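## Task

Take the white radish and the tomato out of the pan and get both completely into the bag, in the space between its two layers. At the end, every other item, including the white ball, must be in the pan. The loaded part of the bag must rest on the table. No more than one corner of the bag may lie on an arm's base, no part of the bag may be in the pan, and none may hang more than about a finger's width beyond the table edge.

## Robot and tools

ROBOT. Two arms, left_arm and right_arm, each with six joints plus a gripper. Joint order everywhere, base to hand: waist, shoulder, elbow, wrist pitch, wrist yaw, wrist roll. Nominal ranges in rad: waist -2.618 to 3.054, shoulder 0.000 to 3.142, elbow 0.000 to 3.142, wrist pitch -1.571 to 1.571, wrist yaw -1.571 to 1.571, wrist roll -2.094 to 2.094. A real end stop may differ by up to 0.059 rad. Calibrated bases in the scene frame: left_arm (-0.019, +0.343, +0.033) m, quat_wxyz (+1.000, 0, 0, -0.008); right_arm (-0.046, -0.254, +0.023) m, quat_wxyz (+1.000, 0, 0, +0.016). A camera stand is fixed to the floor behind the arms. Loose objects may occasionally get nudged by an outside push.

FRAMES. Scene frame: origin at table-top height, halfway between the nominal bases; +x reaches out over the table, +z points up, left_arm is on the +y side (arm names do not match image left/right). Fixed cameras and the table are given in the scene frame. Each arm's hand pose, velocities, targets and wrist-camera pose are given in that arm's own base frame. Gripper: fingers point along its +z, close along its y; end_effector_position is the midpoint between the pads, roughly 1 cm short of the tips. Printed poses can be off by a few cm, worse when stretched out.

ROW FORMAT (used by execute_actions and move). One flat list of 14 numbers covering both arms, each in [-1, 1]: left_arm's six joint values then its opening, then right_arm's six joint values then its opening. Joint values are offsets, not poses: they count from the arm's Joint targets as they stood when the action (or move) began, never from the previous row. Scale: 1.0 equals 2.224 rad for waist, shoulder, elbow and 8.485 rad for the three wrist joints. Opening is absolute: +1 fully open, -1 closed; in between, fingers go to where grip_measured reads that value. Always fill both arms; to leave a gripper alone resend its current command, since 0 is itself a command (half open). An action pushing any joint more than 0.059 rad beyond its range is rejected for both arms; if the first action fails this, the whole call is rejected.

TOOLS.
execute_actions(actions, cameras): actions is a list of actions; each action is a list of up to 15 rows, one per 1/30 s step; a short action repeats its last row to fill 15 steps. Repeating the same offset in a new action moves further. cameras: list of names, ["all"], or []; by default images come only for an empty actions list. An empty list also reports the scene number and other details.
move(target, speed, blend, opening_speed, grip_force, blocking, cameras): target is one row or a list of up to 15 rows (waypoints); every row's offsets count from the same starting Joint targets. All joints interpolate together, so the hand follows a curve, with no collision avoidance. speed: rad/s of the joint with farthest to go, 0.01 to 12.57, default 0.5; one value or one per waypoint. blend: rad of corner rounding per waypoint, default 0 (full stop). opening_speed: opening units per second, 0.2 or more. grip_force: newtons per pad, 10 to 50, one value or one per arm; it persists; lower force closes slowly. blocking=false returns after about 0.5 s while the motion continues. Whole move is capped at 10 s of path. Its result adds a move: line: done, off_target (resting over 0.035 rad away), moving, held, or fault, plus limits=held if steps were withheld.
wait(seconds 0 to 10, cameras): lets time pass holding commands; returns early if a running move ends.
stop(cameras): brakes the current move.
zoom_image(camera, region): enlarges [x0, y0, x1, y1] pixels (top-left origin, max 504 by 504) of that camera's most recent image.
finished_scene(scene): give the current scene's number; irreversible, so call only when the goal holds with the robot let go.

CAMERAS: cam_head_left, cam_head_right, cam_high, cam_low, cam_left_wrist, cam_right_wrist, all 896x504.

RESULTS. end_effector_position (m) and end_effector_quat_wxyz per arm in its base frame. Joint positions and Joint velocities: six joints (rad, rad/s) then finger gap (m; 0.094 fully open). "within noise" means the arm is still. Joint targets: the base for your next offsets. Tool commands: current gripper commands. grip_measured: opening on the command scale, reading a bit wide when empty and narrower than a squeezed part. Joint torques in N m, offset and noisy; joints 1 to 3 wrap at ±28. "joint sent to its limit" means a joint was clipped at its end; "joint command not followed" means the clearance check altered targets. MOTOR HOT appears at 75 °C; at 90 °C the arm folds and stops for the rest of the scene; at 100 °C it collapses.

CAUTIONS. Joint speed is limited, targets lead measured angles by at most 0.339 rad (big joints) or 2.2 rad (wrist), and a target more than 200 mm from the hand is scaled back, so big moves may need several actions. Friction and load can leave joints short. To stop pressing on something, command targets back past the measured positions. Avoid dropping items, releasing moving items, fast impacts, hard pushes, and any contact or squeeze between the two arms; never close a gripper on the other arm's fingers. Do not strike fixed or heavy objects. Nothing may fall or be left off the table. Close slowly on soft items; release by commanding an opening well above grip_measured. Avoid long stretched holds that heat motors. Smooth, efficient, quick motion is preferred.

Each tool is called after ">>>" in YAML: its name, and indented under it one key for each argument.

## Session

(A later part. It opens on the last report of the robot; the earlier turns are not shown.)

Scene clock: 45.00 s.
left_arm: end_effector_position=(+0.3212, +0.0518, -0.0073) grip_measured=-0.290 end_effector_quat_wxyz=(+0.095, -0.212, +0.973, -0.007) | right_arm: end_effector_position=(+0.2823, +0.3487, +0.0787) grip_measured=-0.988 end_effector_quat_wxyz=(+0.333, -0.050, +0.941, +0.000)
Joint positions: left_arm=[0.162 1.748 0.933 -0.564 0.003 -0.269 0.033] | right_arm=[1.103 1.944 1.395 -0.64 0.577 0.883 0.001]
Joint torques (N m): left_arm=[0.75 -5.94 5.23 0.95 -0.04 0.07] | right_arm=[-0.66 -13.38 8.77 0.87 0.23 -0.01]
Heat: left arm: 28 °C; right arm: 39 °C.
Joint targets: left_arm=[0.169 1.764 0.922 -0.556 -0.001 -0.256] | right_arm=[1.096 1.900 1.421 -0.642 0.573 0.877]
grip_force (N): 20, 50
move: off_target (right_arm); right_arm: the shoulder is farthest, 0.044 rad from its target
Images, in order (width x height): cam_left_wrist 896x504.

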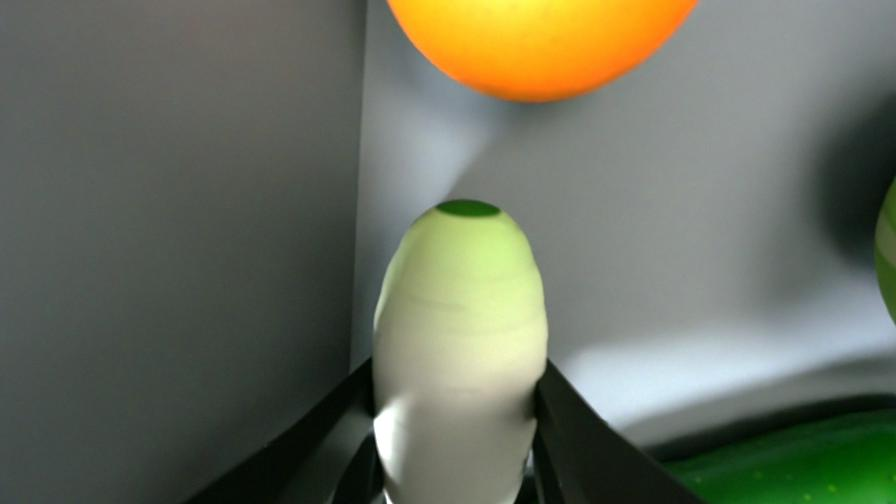

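>>> move:
  target: [0,-0.0739,0.2441,-0.0831,0,0,-0.6,-0.0737,-0.1484,-0.201,0.0242,-0.0086,-0.0198,-1]
  speed: 0.5
  cameras: ["cam_left_wrist","cam_right_wrist","cam_low","cam_head_left","cam_high"]

>>> zoom_image:
  camera: "cam_low"
  region: [390, 180, 630, 390]

>>> zoom_image:
  camera: "cam_head_left"
  region: [190, 220, 490, 370]

>>> zoom_image:
  camera: "cam_high"
  region: [300, 60, 540, 330]

Scene clock: 48.60 s.
left_arm: end_effector_position=(+0.3176, +0.0512, +0.1505) grip_measured=-0.296 end_effector_quat_wxyz=(+0.078, -0.213, +0.974, -0.006) | right_arm: end_effector_position=(+0.2864, +0.2476, +0.0820) grip_measured=-0.988 end_effector_quat_wxyz=(+0.337, -0.043, +0.940, +0.008)
Joint positions: left_arm=[0.162 1.615 1.448 -1.248 0.003 -0.269 0.033] | right_arm=[0.937 1.607 0.978 -0.453 0.506 0.716 0.001]
Joint torques (N m): left_arm=[0.73 -7.99 9.01 0.64 -0.04 0.08] | right_arm=[-0.44 -9.85 6.02 1.23 0.16 -0.06]
Heat: left arm: 28 °C; right arm: 40 °C.
Joint targets: left_arm=[0.169 1.600 1.465 -1.260 -0.001 -0.256] | right_arm=[0.933 1.569 0.974 -0.436 0.499 0.709]
grip_force (N): 20, 50
move: off_target (right_arm); right_arm: the shoulder is farthest, 0.037 rad from its target
Images, in order (width x height): cam_head_left 896x504, cam_high 896x504, cam_low 896x504, cam_left_wrist 896x504, cam_right_wrist 896x504.

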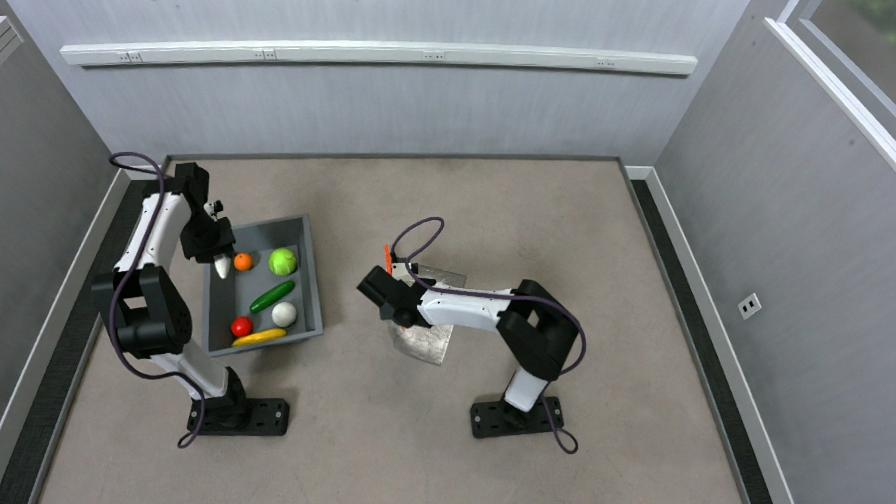

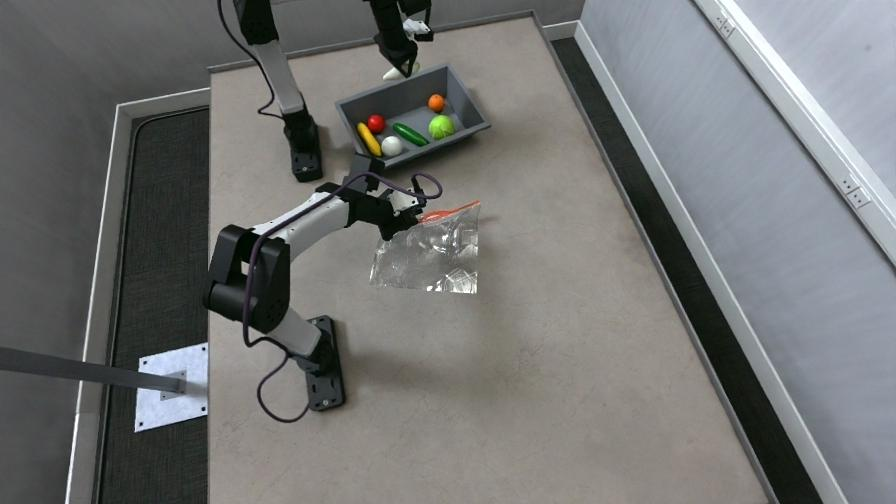

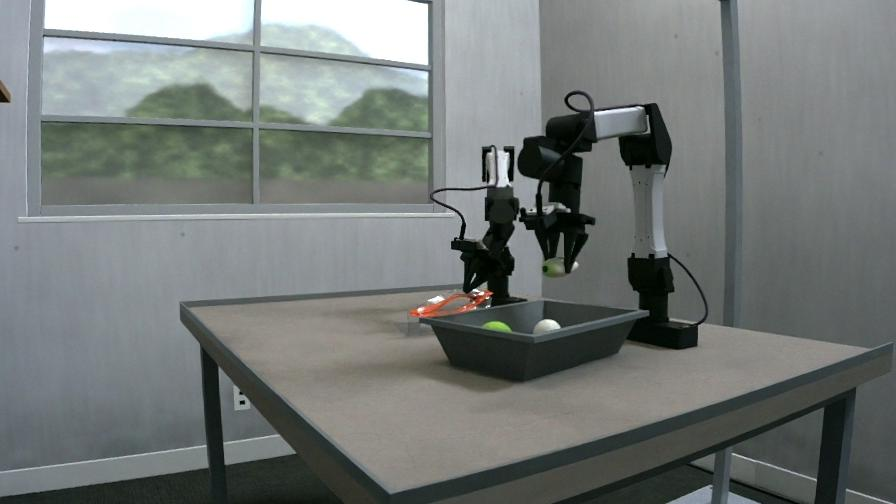

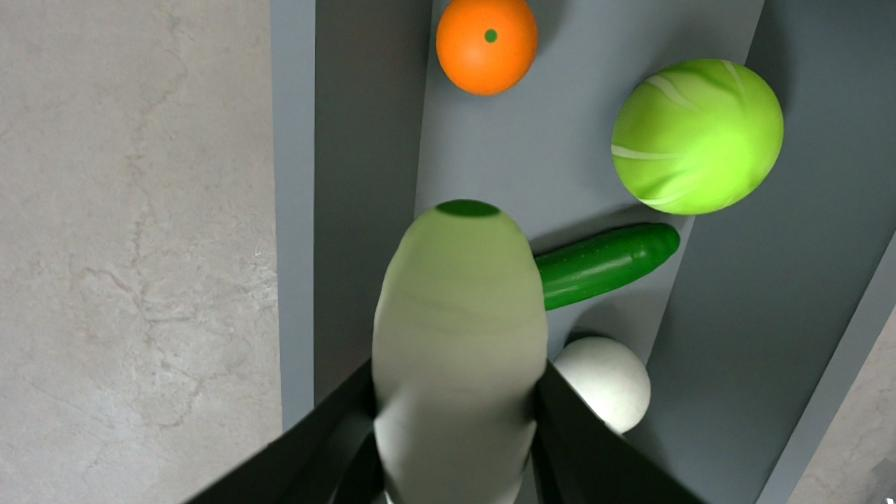

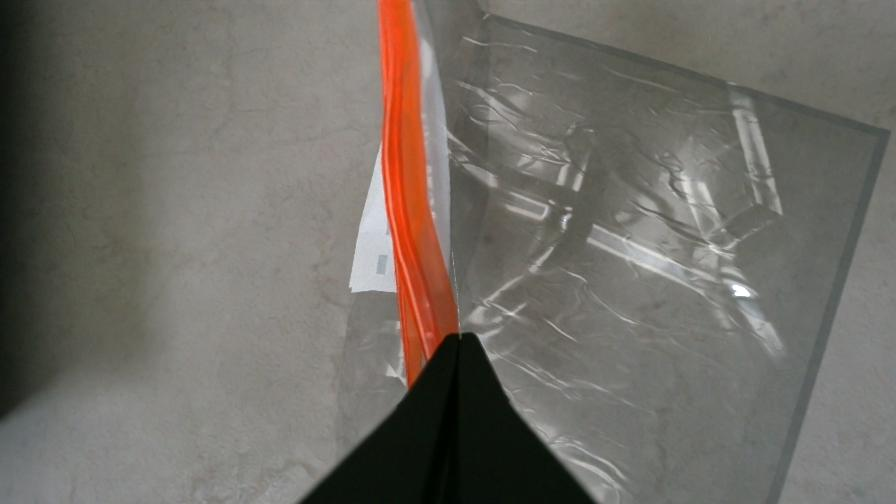

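Scaled by 2.100 from the camera's 896x504 image, which has a finer 1280x720 frame.

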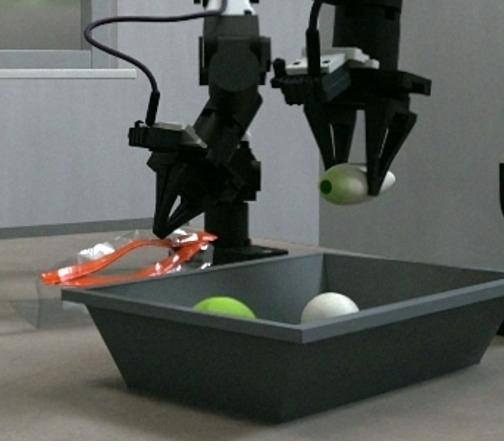

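Scaled by 1.680 from the camera's 896x504 image, which has a finer 1280x720 frame.

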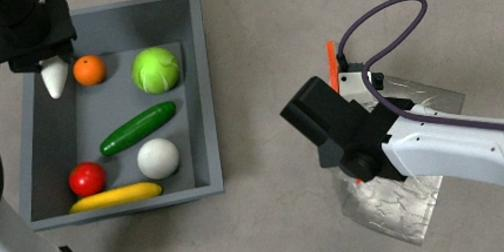

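Scaled by 1.867 from the camera's 896x504 image, which has a finer 1280x720 frame.

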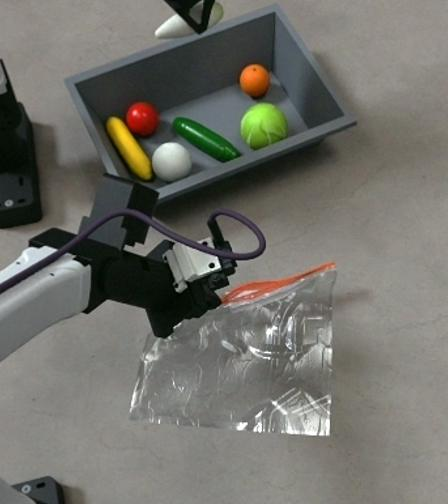

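>>> move:
  target: [-0.3271,0.1198,0.0866,0.0086,0,0.1168,-0.6,0,0,0,0,0,0,-1]
  speed: 0.7
  cameras: ["cam_left_wrist","cam_right_wrist","cam_low","cam_head_left","cam_high"]

>>> zoom_image:
  camera: "cam_low"
  region: [390, 180, 600, 360]

>>> zoom_image:
  camera: "cam_high"
  region: [300, 60, 540, 330]

Scene clock: 52.57 s.
left_arm: end_effector_position=(+0.3246, -0.2050, +0.1286) grip_measured=-0.296 end_effector_quat_wxyz=(+0.079, +0.597, +0.798, +0.005) | right_arm: end_effector_position=(+0.2864, +0.2476, +0.0820) grip_measured=-0.988 end_effector_quat_wxyz=(+0.337, -0.044, +0.940, +0.008)
Joint positions: left_arm=[-0.563 1.849 1.634 -1.197 0.002 0.722 0.033] | right_arm=[0.937 1.607 0.978 -0.453 0.506 0.716 0.001]
Joint torques (N m): left_arm=[0.49 -7.58 9.61 0.84 0.04 0.06] | right_arm=[-0.44 -9.87 6.01 1.22 0.17 -0.04]
Heat: left arm: 29 °C; right arm: 40 °C.
Joint targets: left_arm=[-0.559 1.866 1.658 -1.188 -0.001 0.735] | right_arm=[0.933 1.569 0.974 -0.436 0.500 0.709]
grip_force (N): 20, 50
move: off_target (right_arm); right_arm: the shoulder is farthest, 0.038 rad from its target
Images, in order (width x height): cam_head_left 896x504, cam_high 896x504, cam_low 896x504, cam_left_wrist 896x504, cam_right_wrist 896x504.

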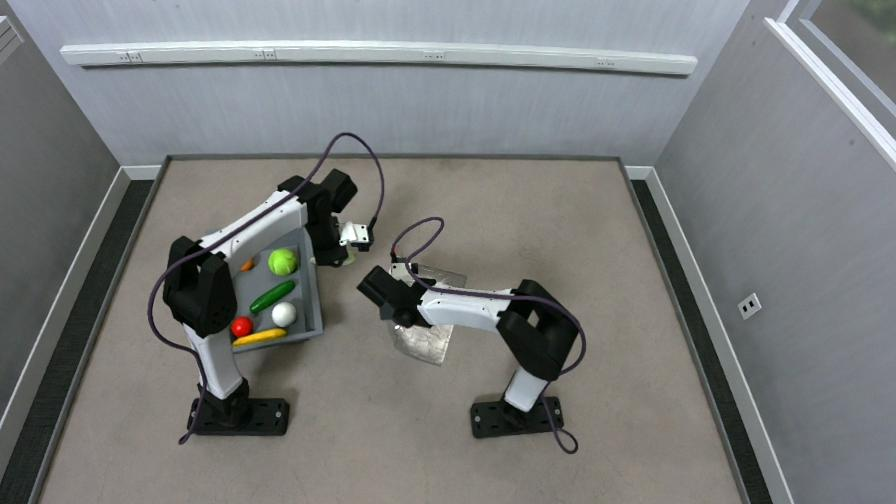

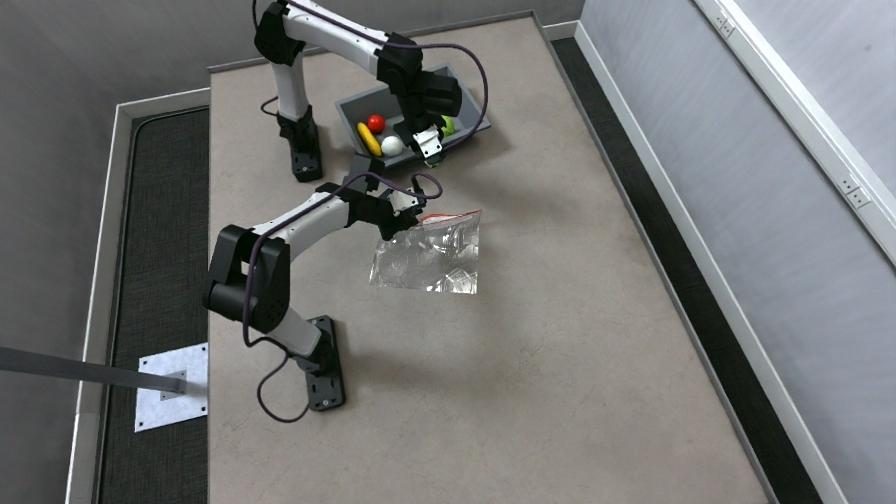

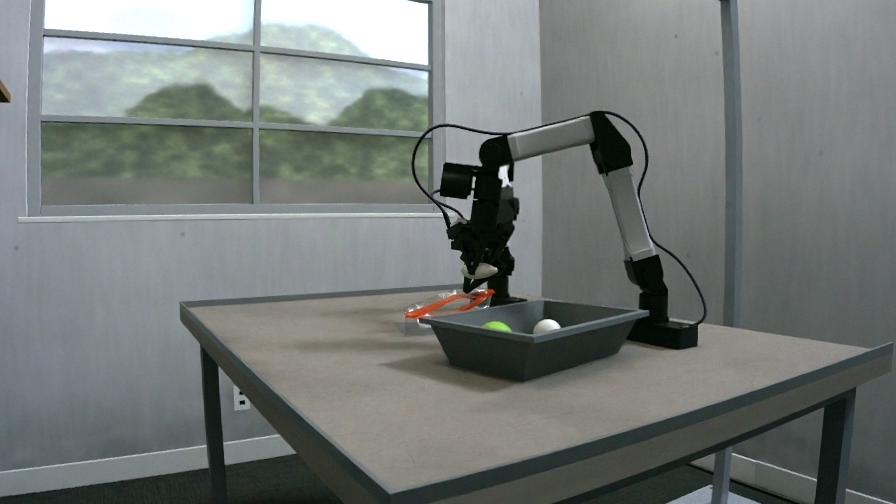

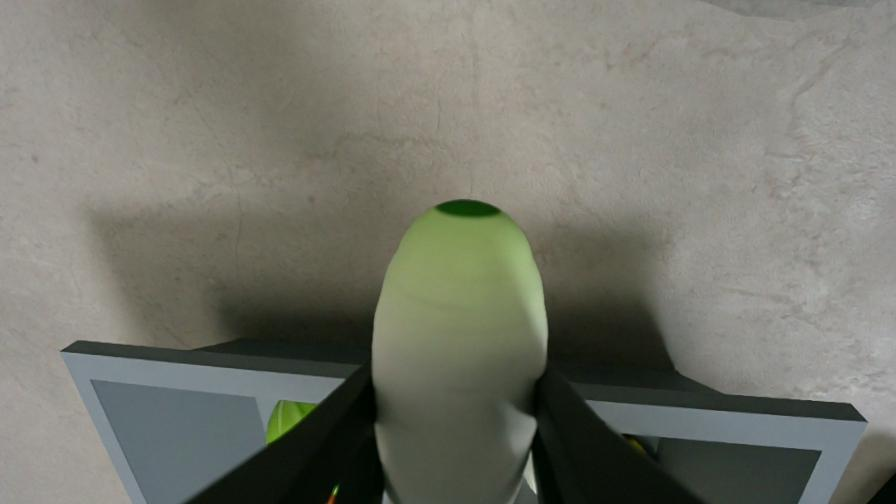

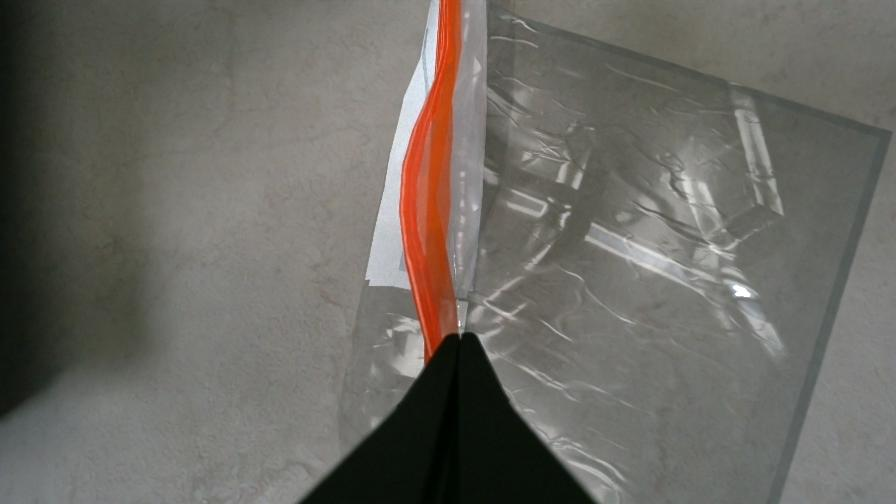

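Scaled by 2.400 from the camera's 896x504 image, which has a finer 1280x720 frame.

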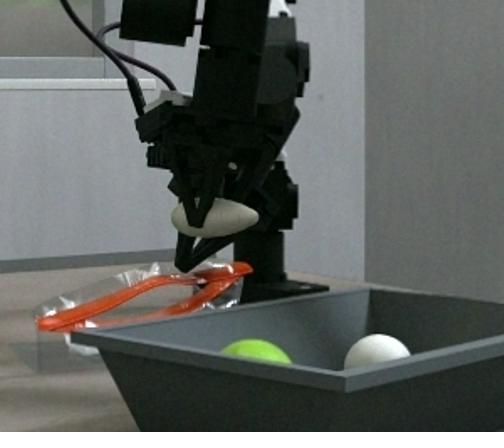

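Scaled by 1.867 from the camera's 896x504 image, which has a finer 1280x720 frame.

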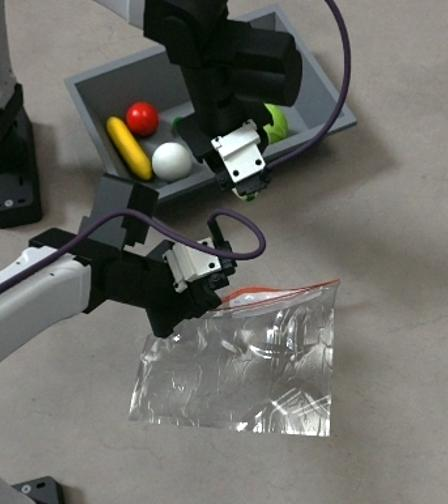

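>>> move:
  target:
    - [0,0,0,0,0,0,-0.6,0,0.1071,-0.0841,0.0466,0,0,-1]
    - [0,0,0,0,0,0,-0.6,0,0.1071,-0.0841,0.0466,0,0,0.2]
    - [0,0,0,0,0,0,-0.6,0,0.0238,-0.0289,0.0126,0,0,0.2]
    - [0,0,0,0,0,0,-0.6,-0.0719,0.0981,0.0401,0.023,-0.0151,-0.0267,0.2]
  speed: 0.7
  blend: [0,0,0.05,0]
  cameras: ["cam_left_wrist","cam_right_wrist","cam_low","cam_high"]

>>> zoom_image:
  camera: "cam_low"
  region: [390, 180, 600, 360]

>>> zoom_image:
  camera: "cam_high"
  region: [300, 60, 540, 330]

Scene clock: 64.40 s.
left_arm: end_effector_position=(+0.3246, -0.2050, +0.1286) grip_measured=-0.296 end_effector_quat_wxyz=(+0.079, +0.597, +0.798, +0.005) | right_arm: end_effector_position=(+0.3439, +0.2458, +0.0553) grip_measured=+0.199 end_effector_quat_wxyz=(+0.337, -0.053, +0.940, +0.014)
Joint positions: left_arm=[-0.563 1.849 1.634 -1.197 0.002 0.722 0.033] | right_arm=[0.788 1.763 1.025 -0.269 0.416 0.553 0.056]
Joint torques (N m): left_arm=[0.49 -7.61 9.58 0.84 0.03 0.06] | right_arm=[0.66 -8.44 6.05 1.2 0.2 0.1]
Heat: left arm: 30 °C; right arm: 39 °C.
Joint targets: left_arm=[-0.559 1.866 1.658 -1.188 -0.001 0.735] | right_arm=[0.793 1.756 1.023 -0.267 0.419 0.558]
grip_force (N): 20, 50
move: held (right_arm; a check stopped the path); limits=held; right_arm: the wrist roll is farthest, 0.070 rad from its target
joint command not followed: on one or more control steps a check withheld the commanded joint targets of the right arm, and it was not sent them on those steps.
cause: the commanded joint targets, or the way to them, would bring a part of the robot too close to another arm (this arm's wrist (the part past the wrist pitch) and the left arm's wrist camera, 10 mm apart when this arm was first held).
Images, in order (width x height): cam_high 896x504, cam_low 896x504, cam_left_wrist 896x504, cam_right_wrist 896x504.

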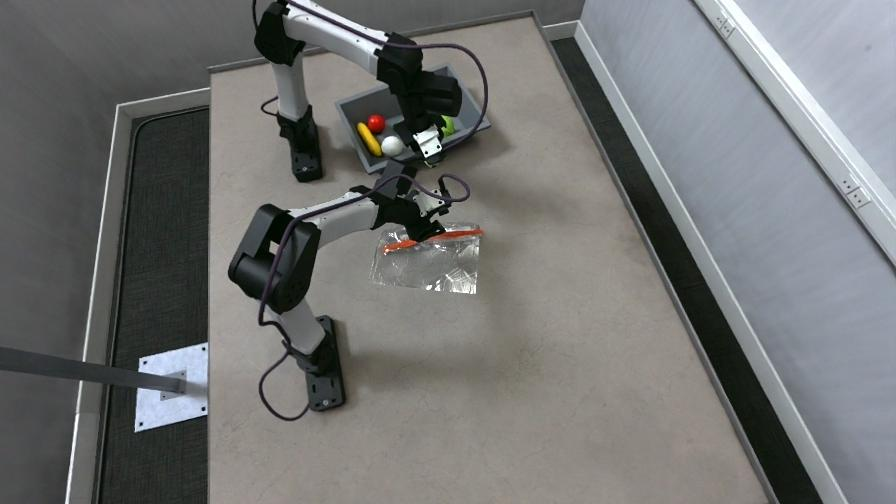

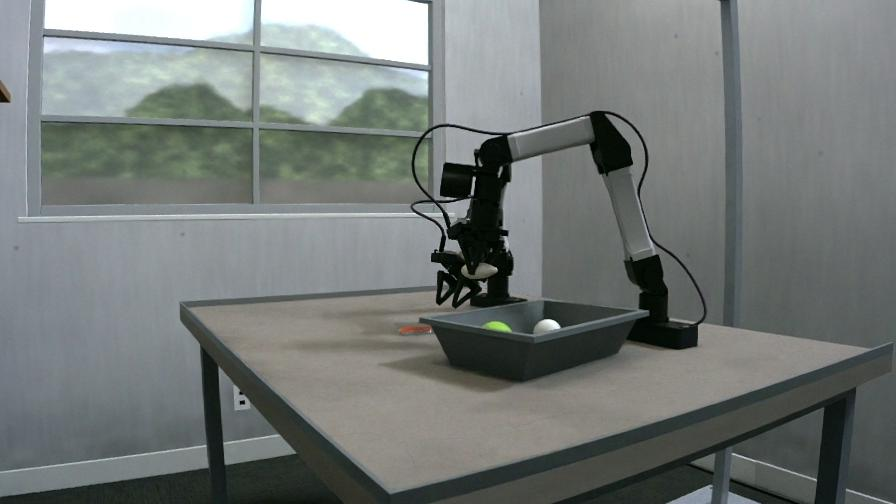

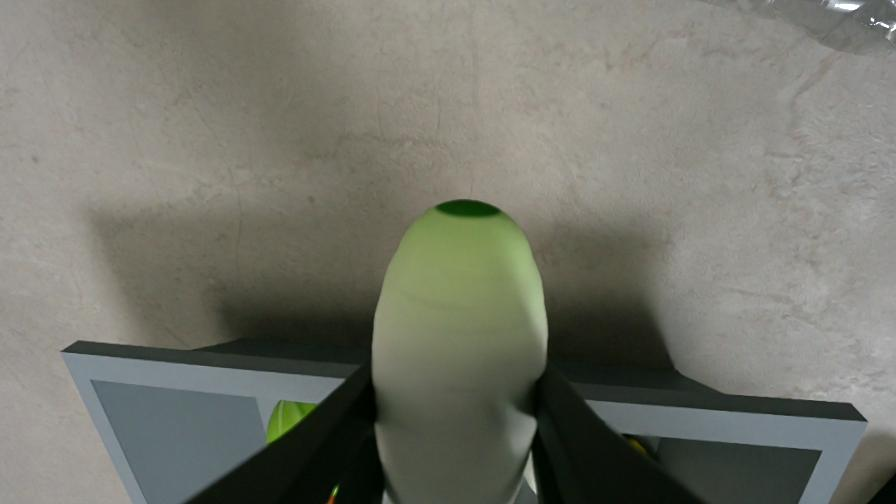

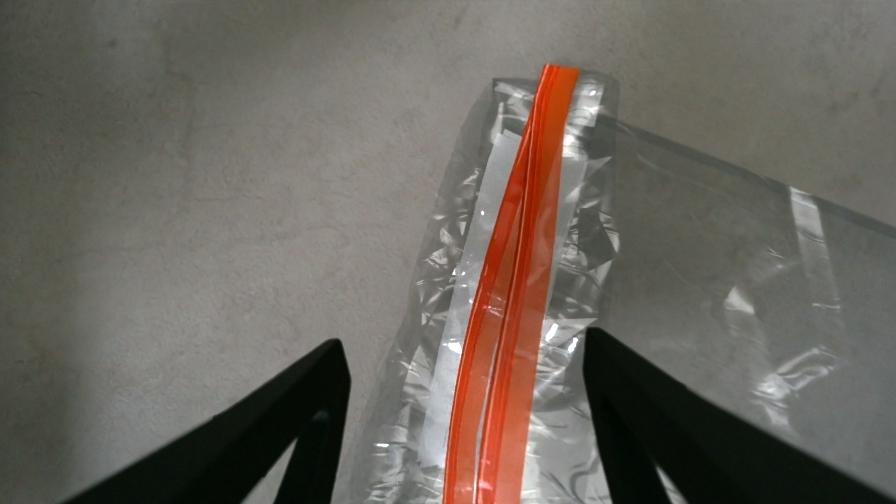

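Scaled by 2.400 from the camera's 896x504 image, which has a finer 1280x720 frame.

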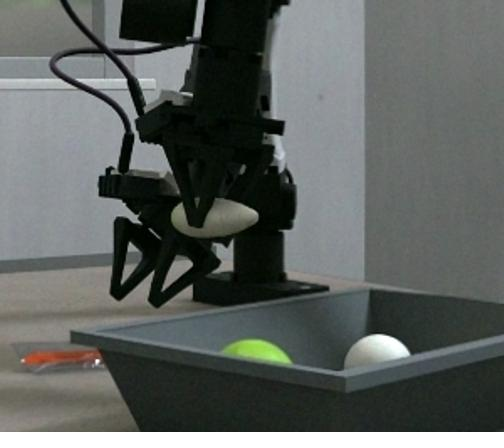

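Scaled by 1.867 from the camera's 896x504 image, which has a finer 1280x720 frame.

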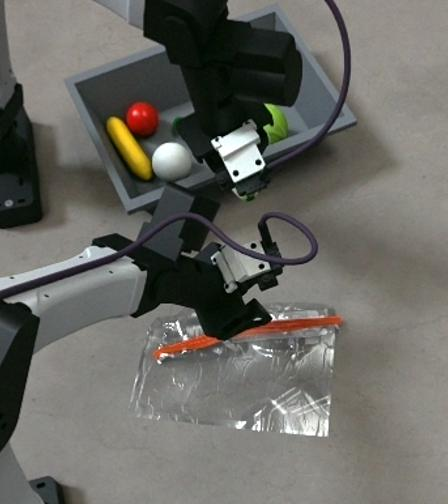

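>>> move:
  target:
    - [0.2023,0,0,0,0,0,-0.6,0,0,0,0,0,0,0.1]
    - [0.2023,0,0,0,0,0,-0.6,-0.0212,0.077,-0.0586,0.0368,-0.0008,-0.0012,0.1]
    - [0.2023,0,0,0,0,0,-0.6,-0.0212,0.077,-0.0586,0.0368,-0.0008,-0.0012,-1]
  speed: [0.8,0.4,0.4]
  opening_speed: 0.9
  cameras: ["cam_left_wrist","cam_right_wrist"]

Scene clock: 69.67 s.
left_arm: end_effector_position=(+0.3829, -0.0407, +0.1288) grip_measured=-0.296 end_effector_quat_wxyz=(+0.078, +0.401, +0.912, +0.024) | right_arm: end_effector_position=(+0.3570, +0.2362, -0.0024) grip_measured=-0.990 end_effector_quat_wxyz=(+0.354, -0.030, +0.935, +0.020)
Joint positions: left_arm=[-0.105 1.849 1.634 -1.192 0.002 0.723 0.033] | right_arm=[0.751 1.905 0.902 0.042 0.419 0.552 0]
Joint torques (N m): left_arm=[-0.09 -7.58 9.63 0.8 0.03 0.05] | right_arm=[-0.44 -6.28 4.6 1.28 0.11 0]
Heat: left arm: 31 °C; right arm: 38 °C.
Joint targets: left_arm=[-0.109 1.866 1.658 -1.187 -0.001 0.735] | right_arm=[0.746 1.927 0.893 0.045 0.412 0.548]
grip_force (N): 20, 50
move: done
Images, in order (width x height): cam_left_wrist 896x504, cam_right_wrist 896x504.

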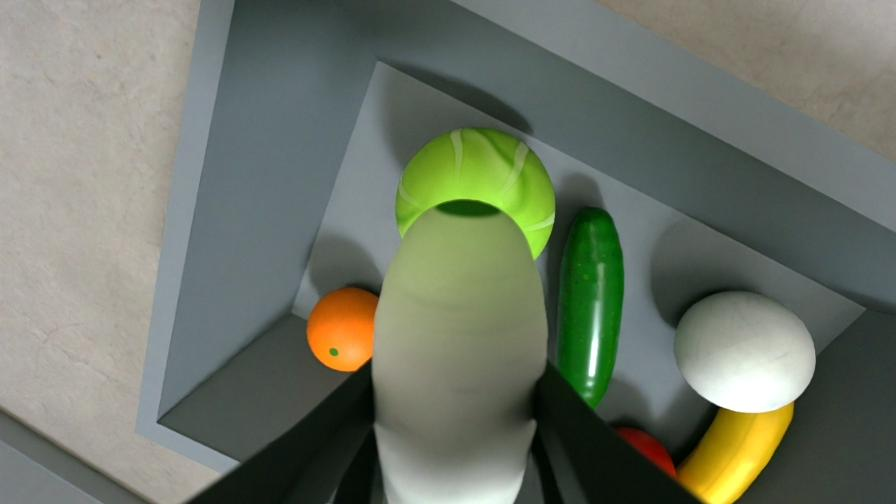

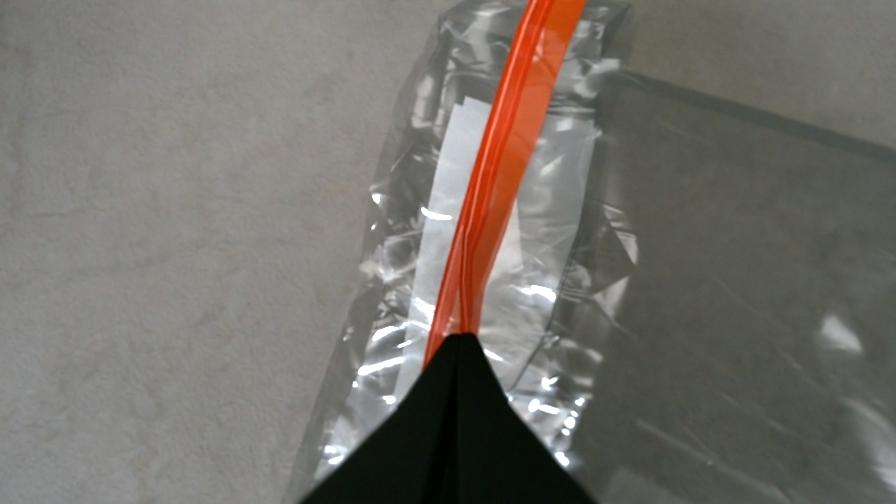

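>>> move:
  target: [0,0,0,0,0,0,-0.6,0,-0.1223,0.1012,-0.0552,0,0,-1]
  speed: 0.35
  cameras: ["cam_high","cam_low","cam_head_left","cam_right_wrist"]

>>> zoom_image:
  camera: "cam_low"
  region: [390, 180, 600, 360]

>>> zoom_image:
  camera: "cam_high"
  region: [300, 100, 540, 340]

>>> zoom_image:
  camera: "cam_head_left"
  region: [340, 210, 520, 370]

Scene clock: 72.07 s.
left_arm: end_effector_position=(+0.3829, -0.0407, +0.1288) grip_measured=-0.296 end_effector_quat_wxyz=(+0.078, +0.401, +0.912, +0.024) | right_arm: end_effector_position=(+0.3477, +0.2277, +0.0887) grip_measured=-0.990 end_effector_quat_wxyz=(+0.332, -0.037, +0.942, +0.002)
Joint positions: left_arm=[-0.105 1.849 1.634 -1.192 0.002 0.723 0.033] | right_arm=[0.751 1.69 1.093 -0.423 0.419 0.552 0]
Joint torques (N m): left_arm=[-0.06 -7.61 9.59 0.81 0.02 0.05] | right_arm=[-0.43 -10.59 8.95 1.16 0.12 0]
Heat: left arm: 31 °C; right arm: 38 °C.
Joint targets: left_arm=[-0.109 1.866 1.658 -1.187 -0.001 0.735] | right_arm=[0.746 1.655 1.118 -0.423 0.412 0.548]
grip_force (N): 20, 50
move: off_target (right_arm); right_arm: the shoulder is farthest, 0.036 rad from its target
Images, in order (width x height): cam_head_left 896x504, cam_high 896x504, cam_low 896x504, cam_right_wrist 896x504.

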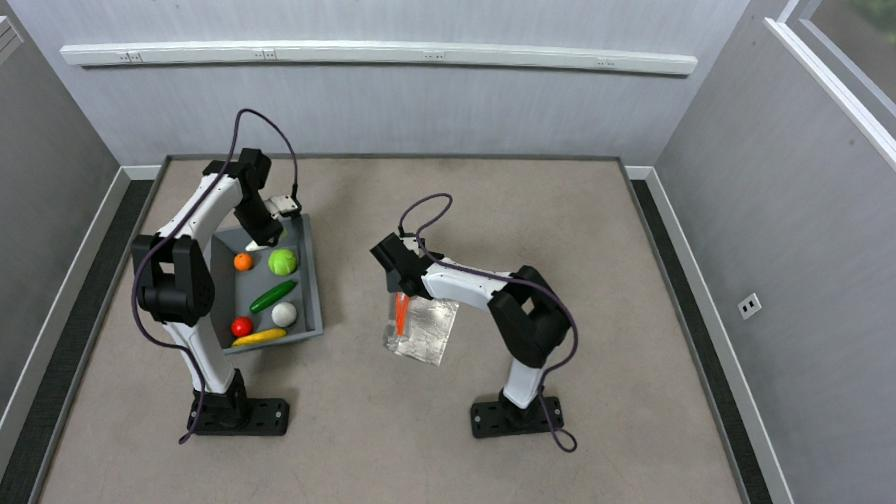

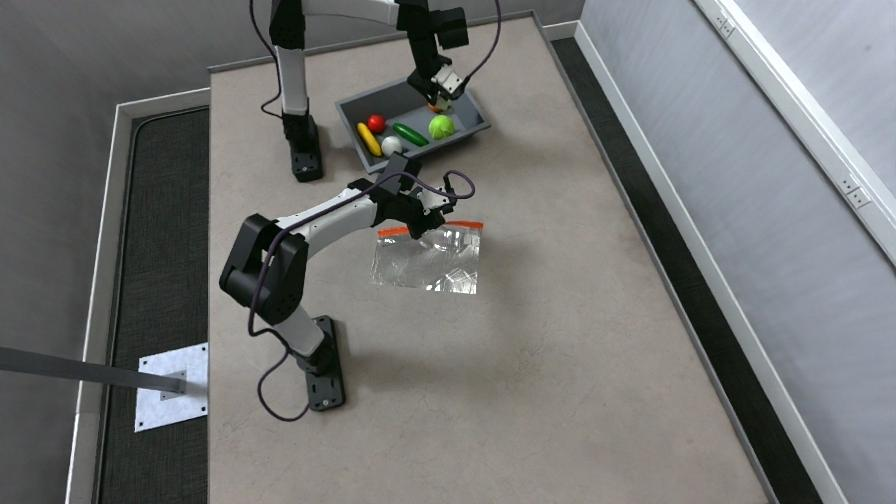

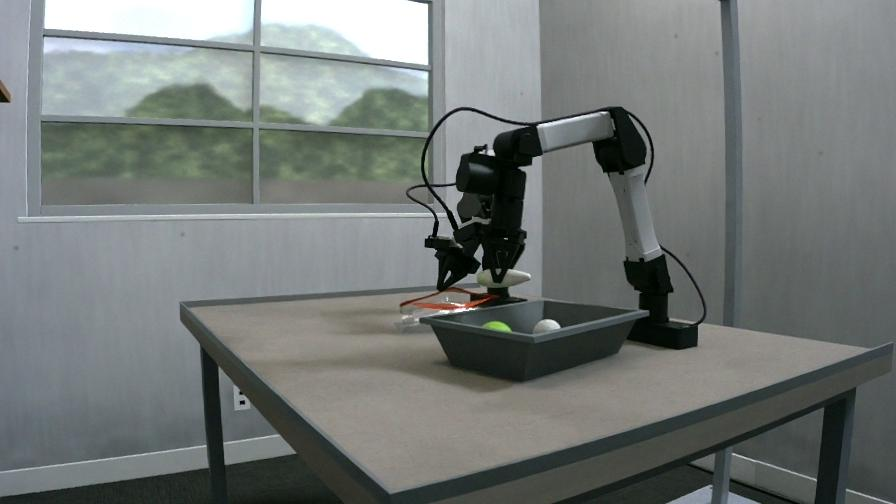

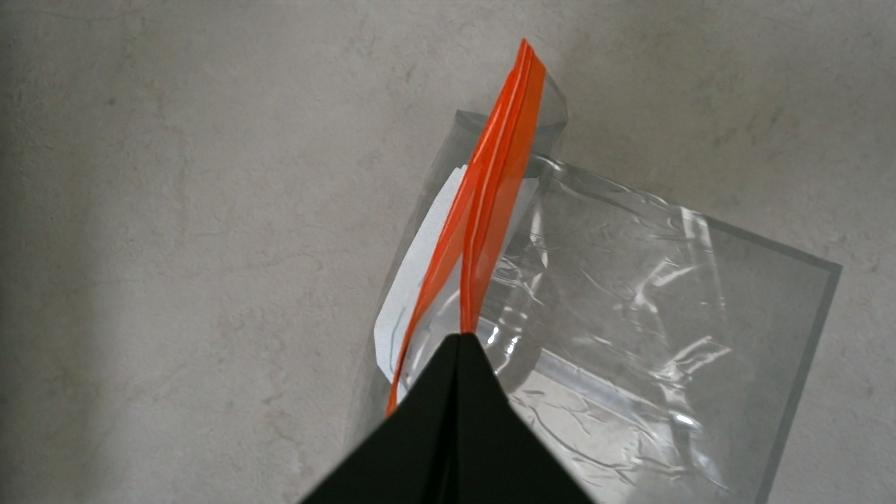

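Scaled by 2.400 from the camera's 896x504 image, which has a finer 1280x720 frame.

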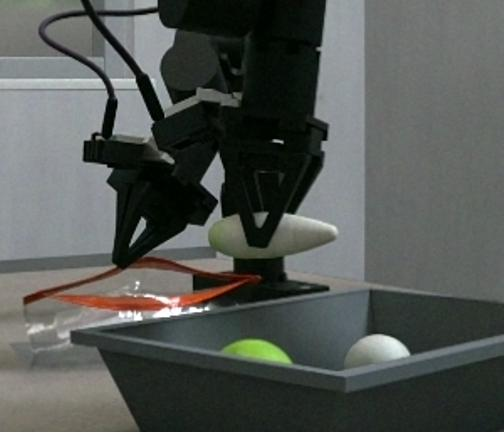

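Scaled by 2.100 from the camera's 896x504 image, which has a finer 1280x720 frame.

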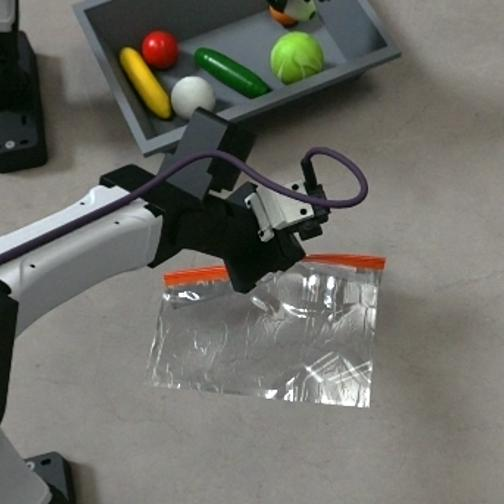

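Scaled by 2.800 from the camera's 896x504 image, which has a finer 1280x720 frame.

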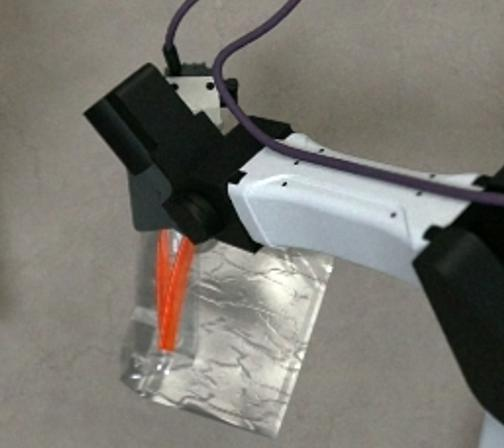

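>>> move:
  target: [0,0,0,0,0,0,-0.6,-0.0415,-0.0562,-0.0513,0.0027,-0.0061,-0.0098,-1]
  speed: 0.35
  cameras: ["cam_high","cam_low","cam_head_left","cam_right_wrist"]

>>> zoom_image:
  camera: "cam_low"
  region: [390, 220, 540, 360]

>>> zoom_image:
  camera: "cam_head_left"
  region: [340, 210, 520, 370]

>>> zoom_image:
  camera: "cam_high"
  region: [350, 160, 510, 310]

Scene clock: 73.83 s.
left_arm: end_effector_position=(+0.3829, -0.0407, +0.1288) grip_measured=-0.296 end_effector_quat_wxyz=(+0.078, +0.401, +0.912, +0.024) | right_arm: end_effector_position=(+0.3475, +0.1896, +0.1033) grip_measured=-0.990 end_effector_quat_wxyz=(+0.337, -0.034, +0.941, +0.007)
Joint positions: left_arm=[-0.105 1.849 1.634 -1.192 0.002 0.723 0.033] | right_arm=[0.658 1.565 1.008 -0.418 0.368 0.473 0]
Joint torques (N m): left_arm=[-0.09 -7.62 9.61 0.81 0.03 0.06] | right_arm=[-0.39 -9.61 6.3 1.41 0.1 -0.05]
Heat: left arm: 31 °C; right arm: 39 °C.
Joint targets: left_arm=[-0.109 1.866 1.658 -1.187 -0.001 0.735] | right_arm=[0.654 1.530 1.004 -0.400 0.360 0.465]
grip_force (N): 20, 50
move: done
Images, in order (width x height): cam_head_left 896x504, cam_high 896x504, cam_low 896x504, cam_right_wrist 896x504.

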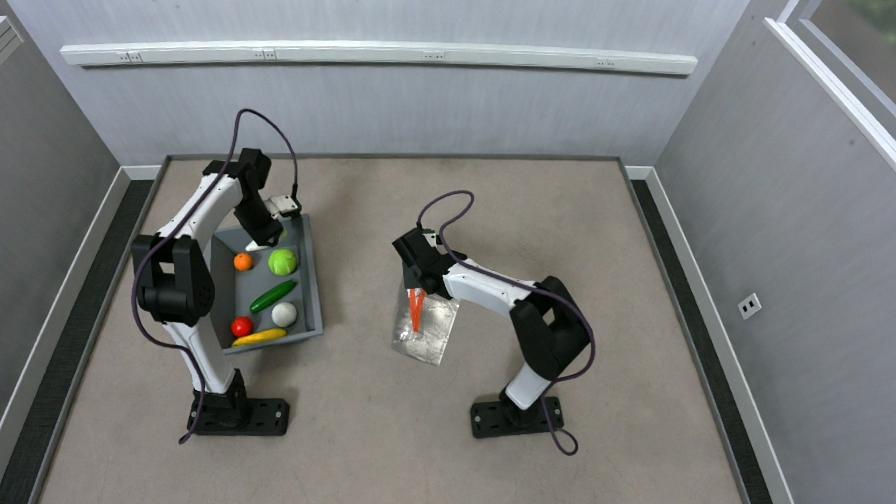

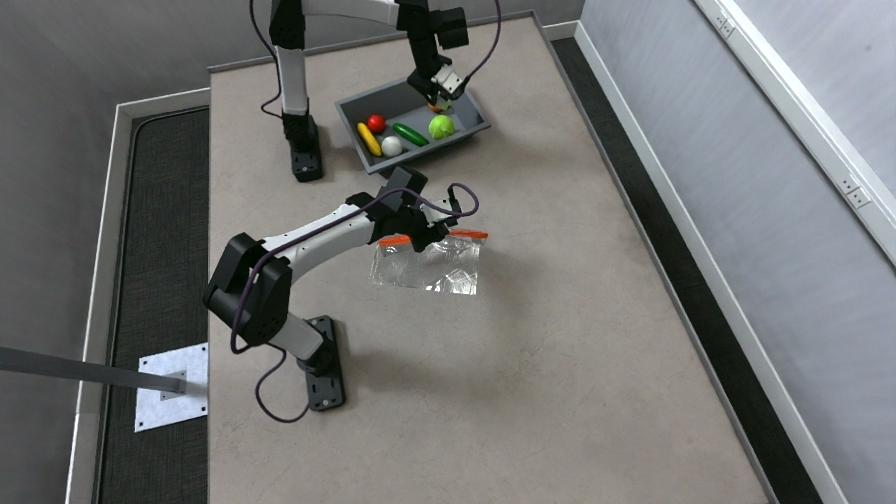

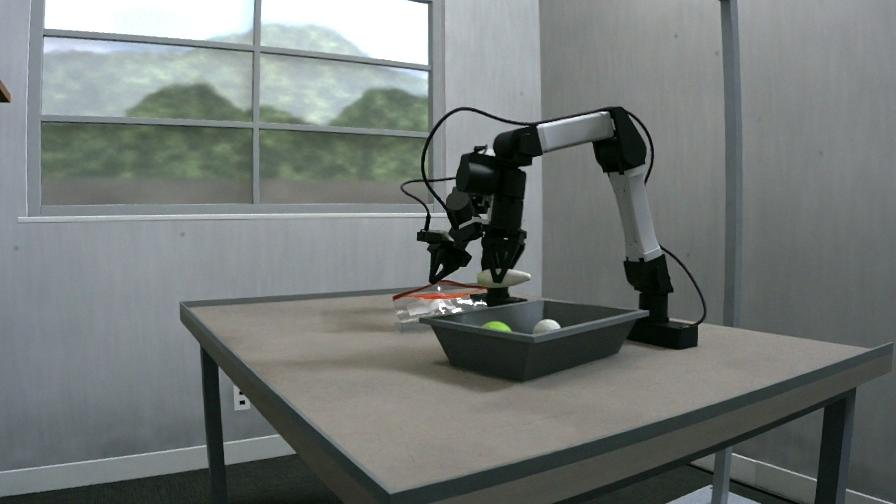

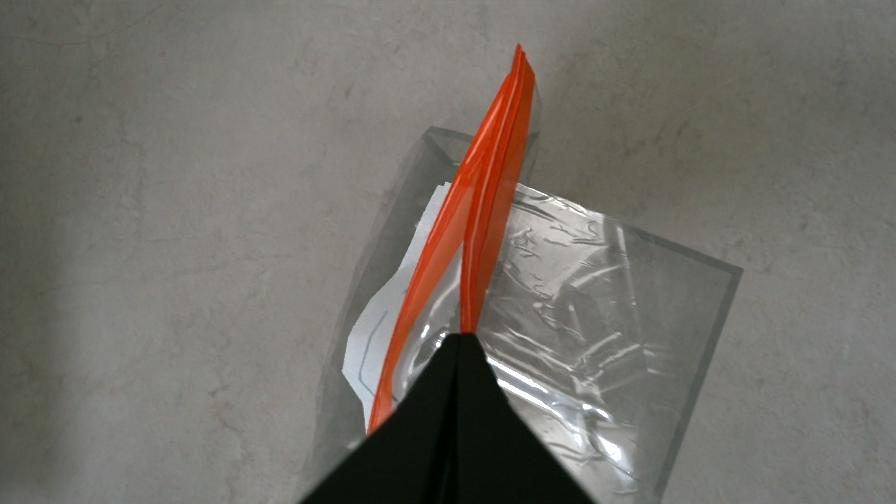

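Scaled by 3.360 from the camera's 896x504 image, which has a finer 1280x720 frame.

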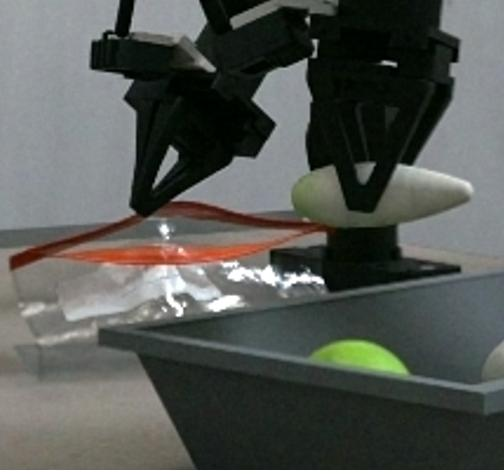

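Scaled by 2.800 from the camera's 896x504 image, which has a finer 1280x720 frame.

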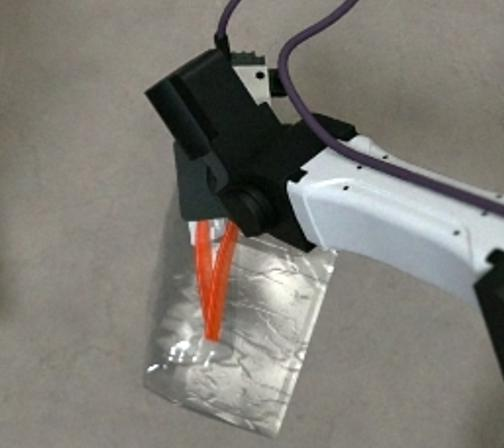

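Scaled by 3.150 from the camera's 896x504 image, which has a finer 1280x720 frame.

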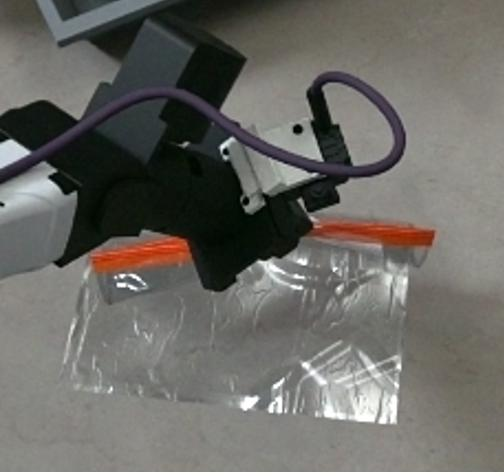

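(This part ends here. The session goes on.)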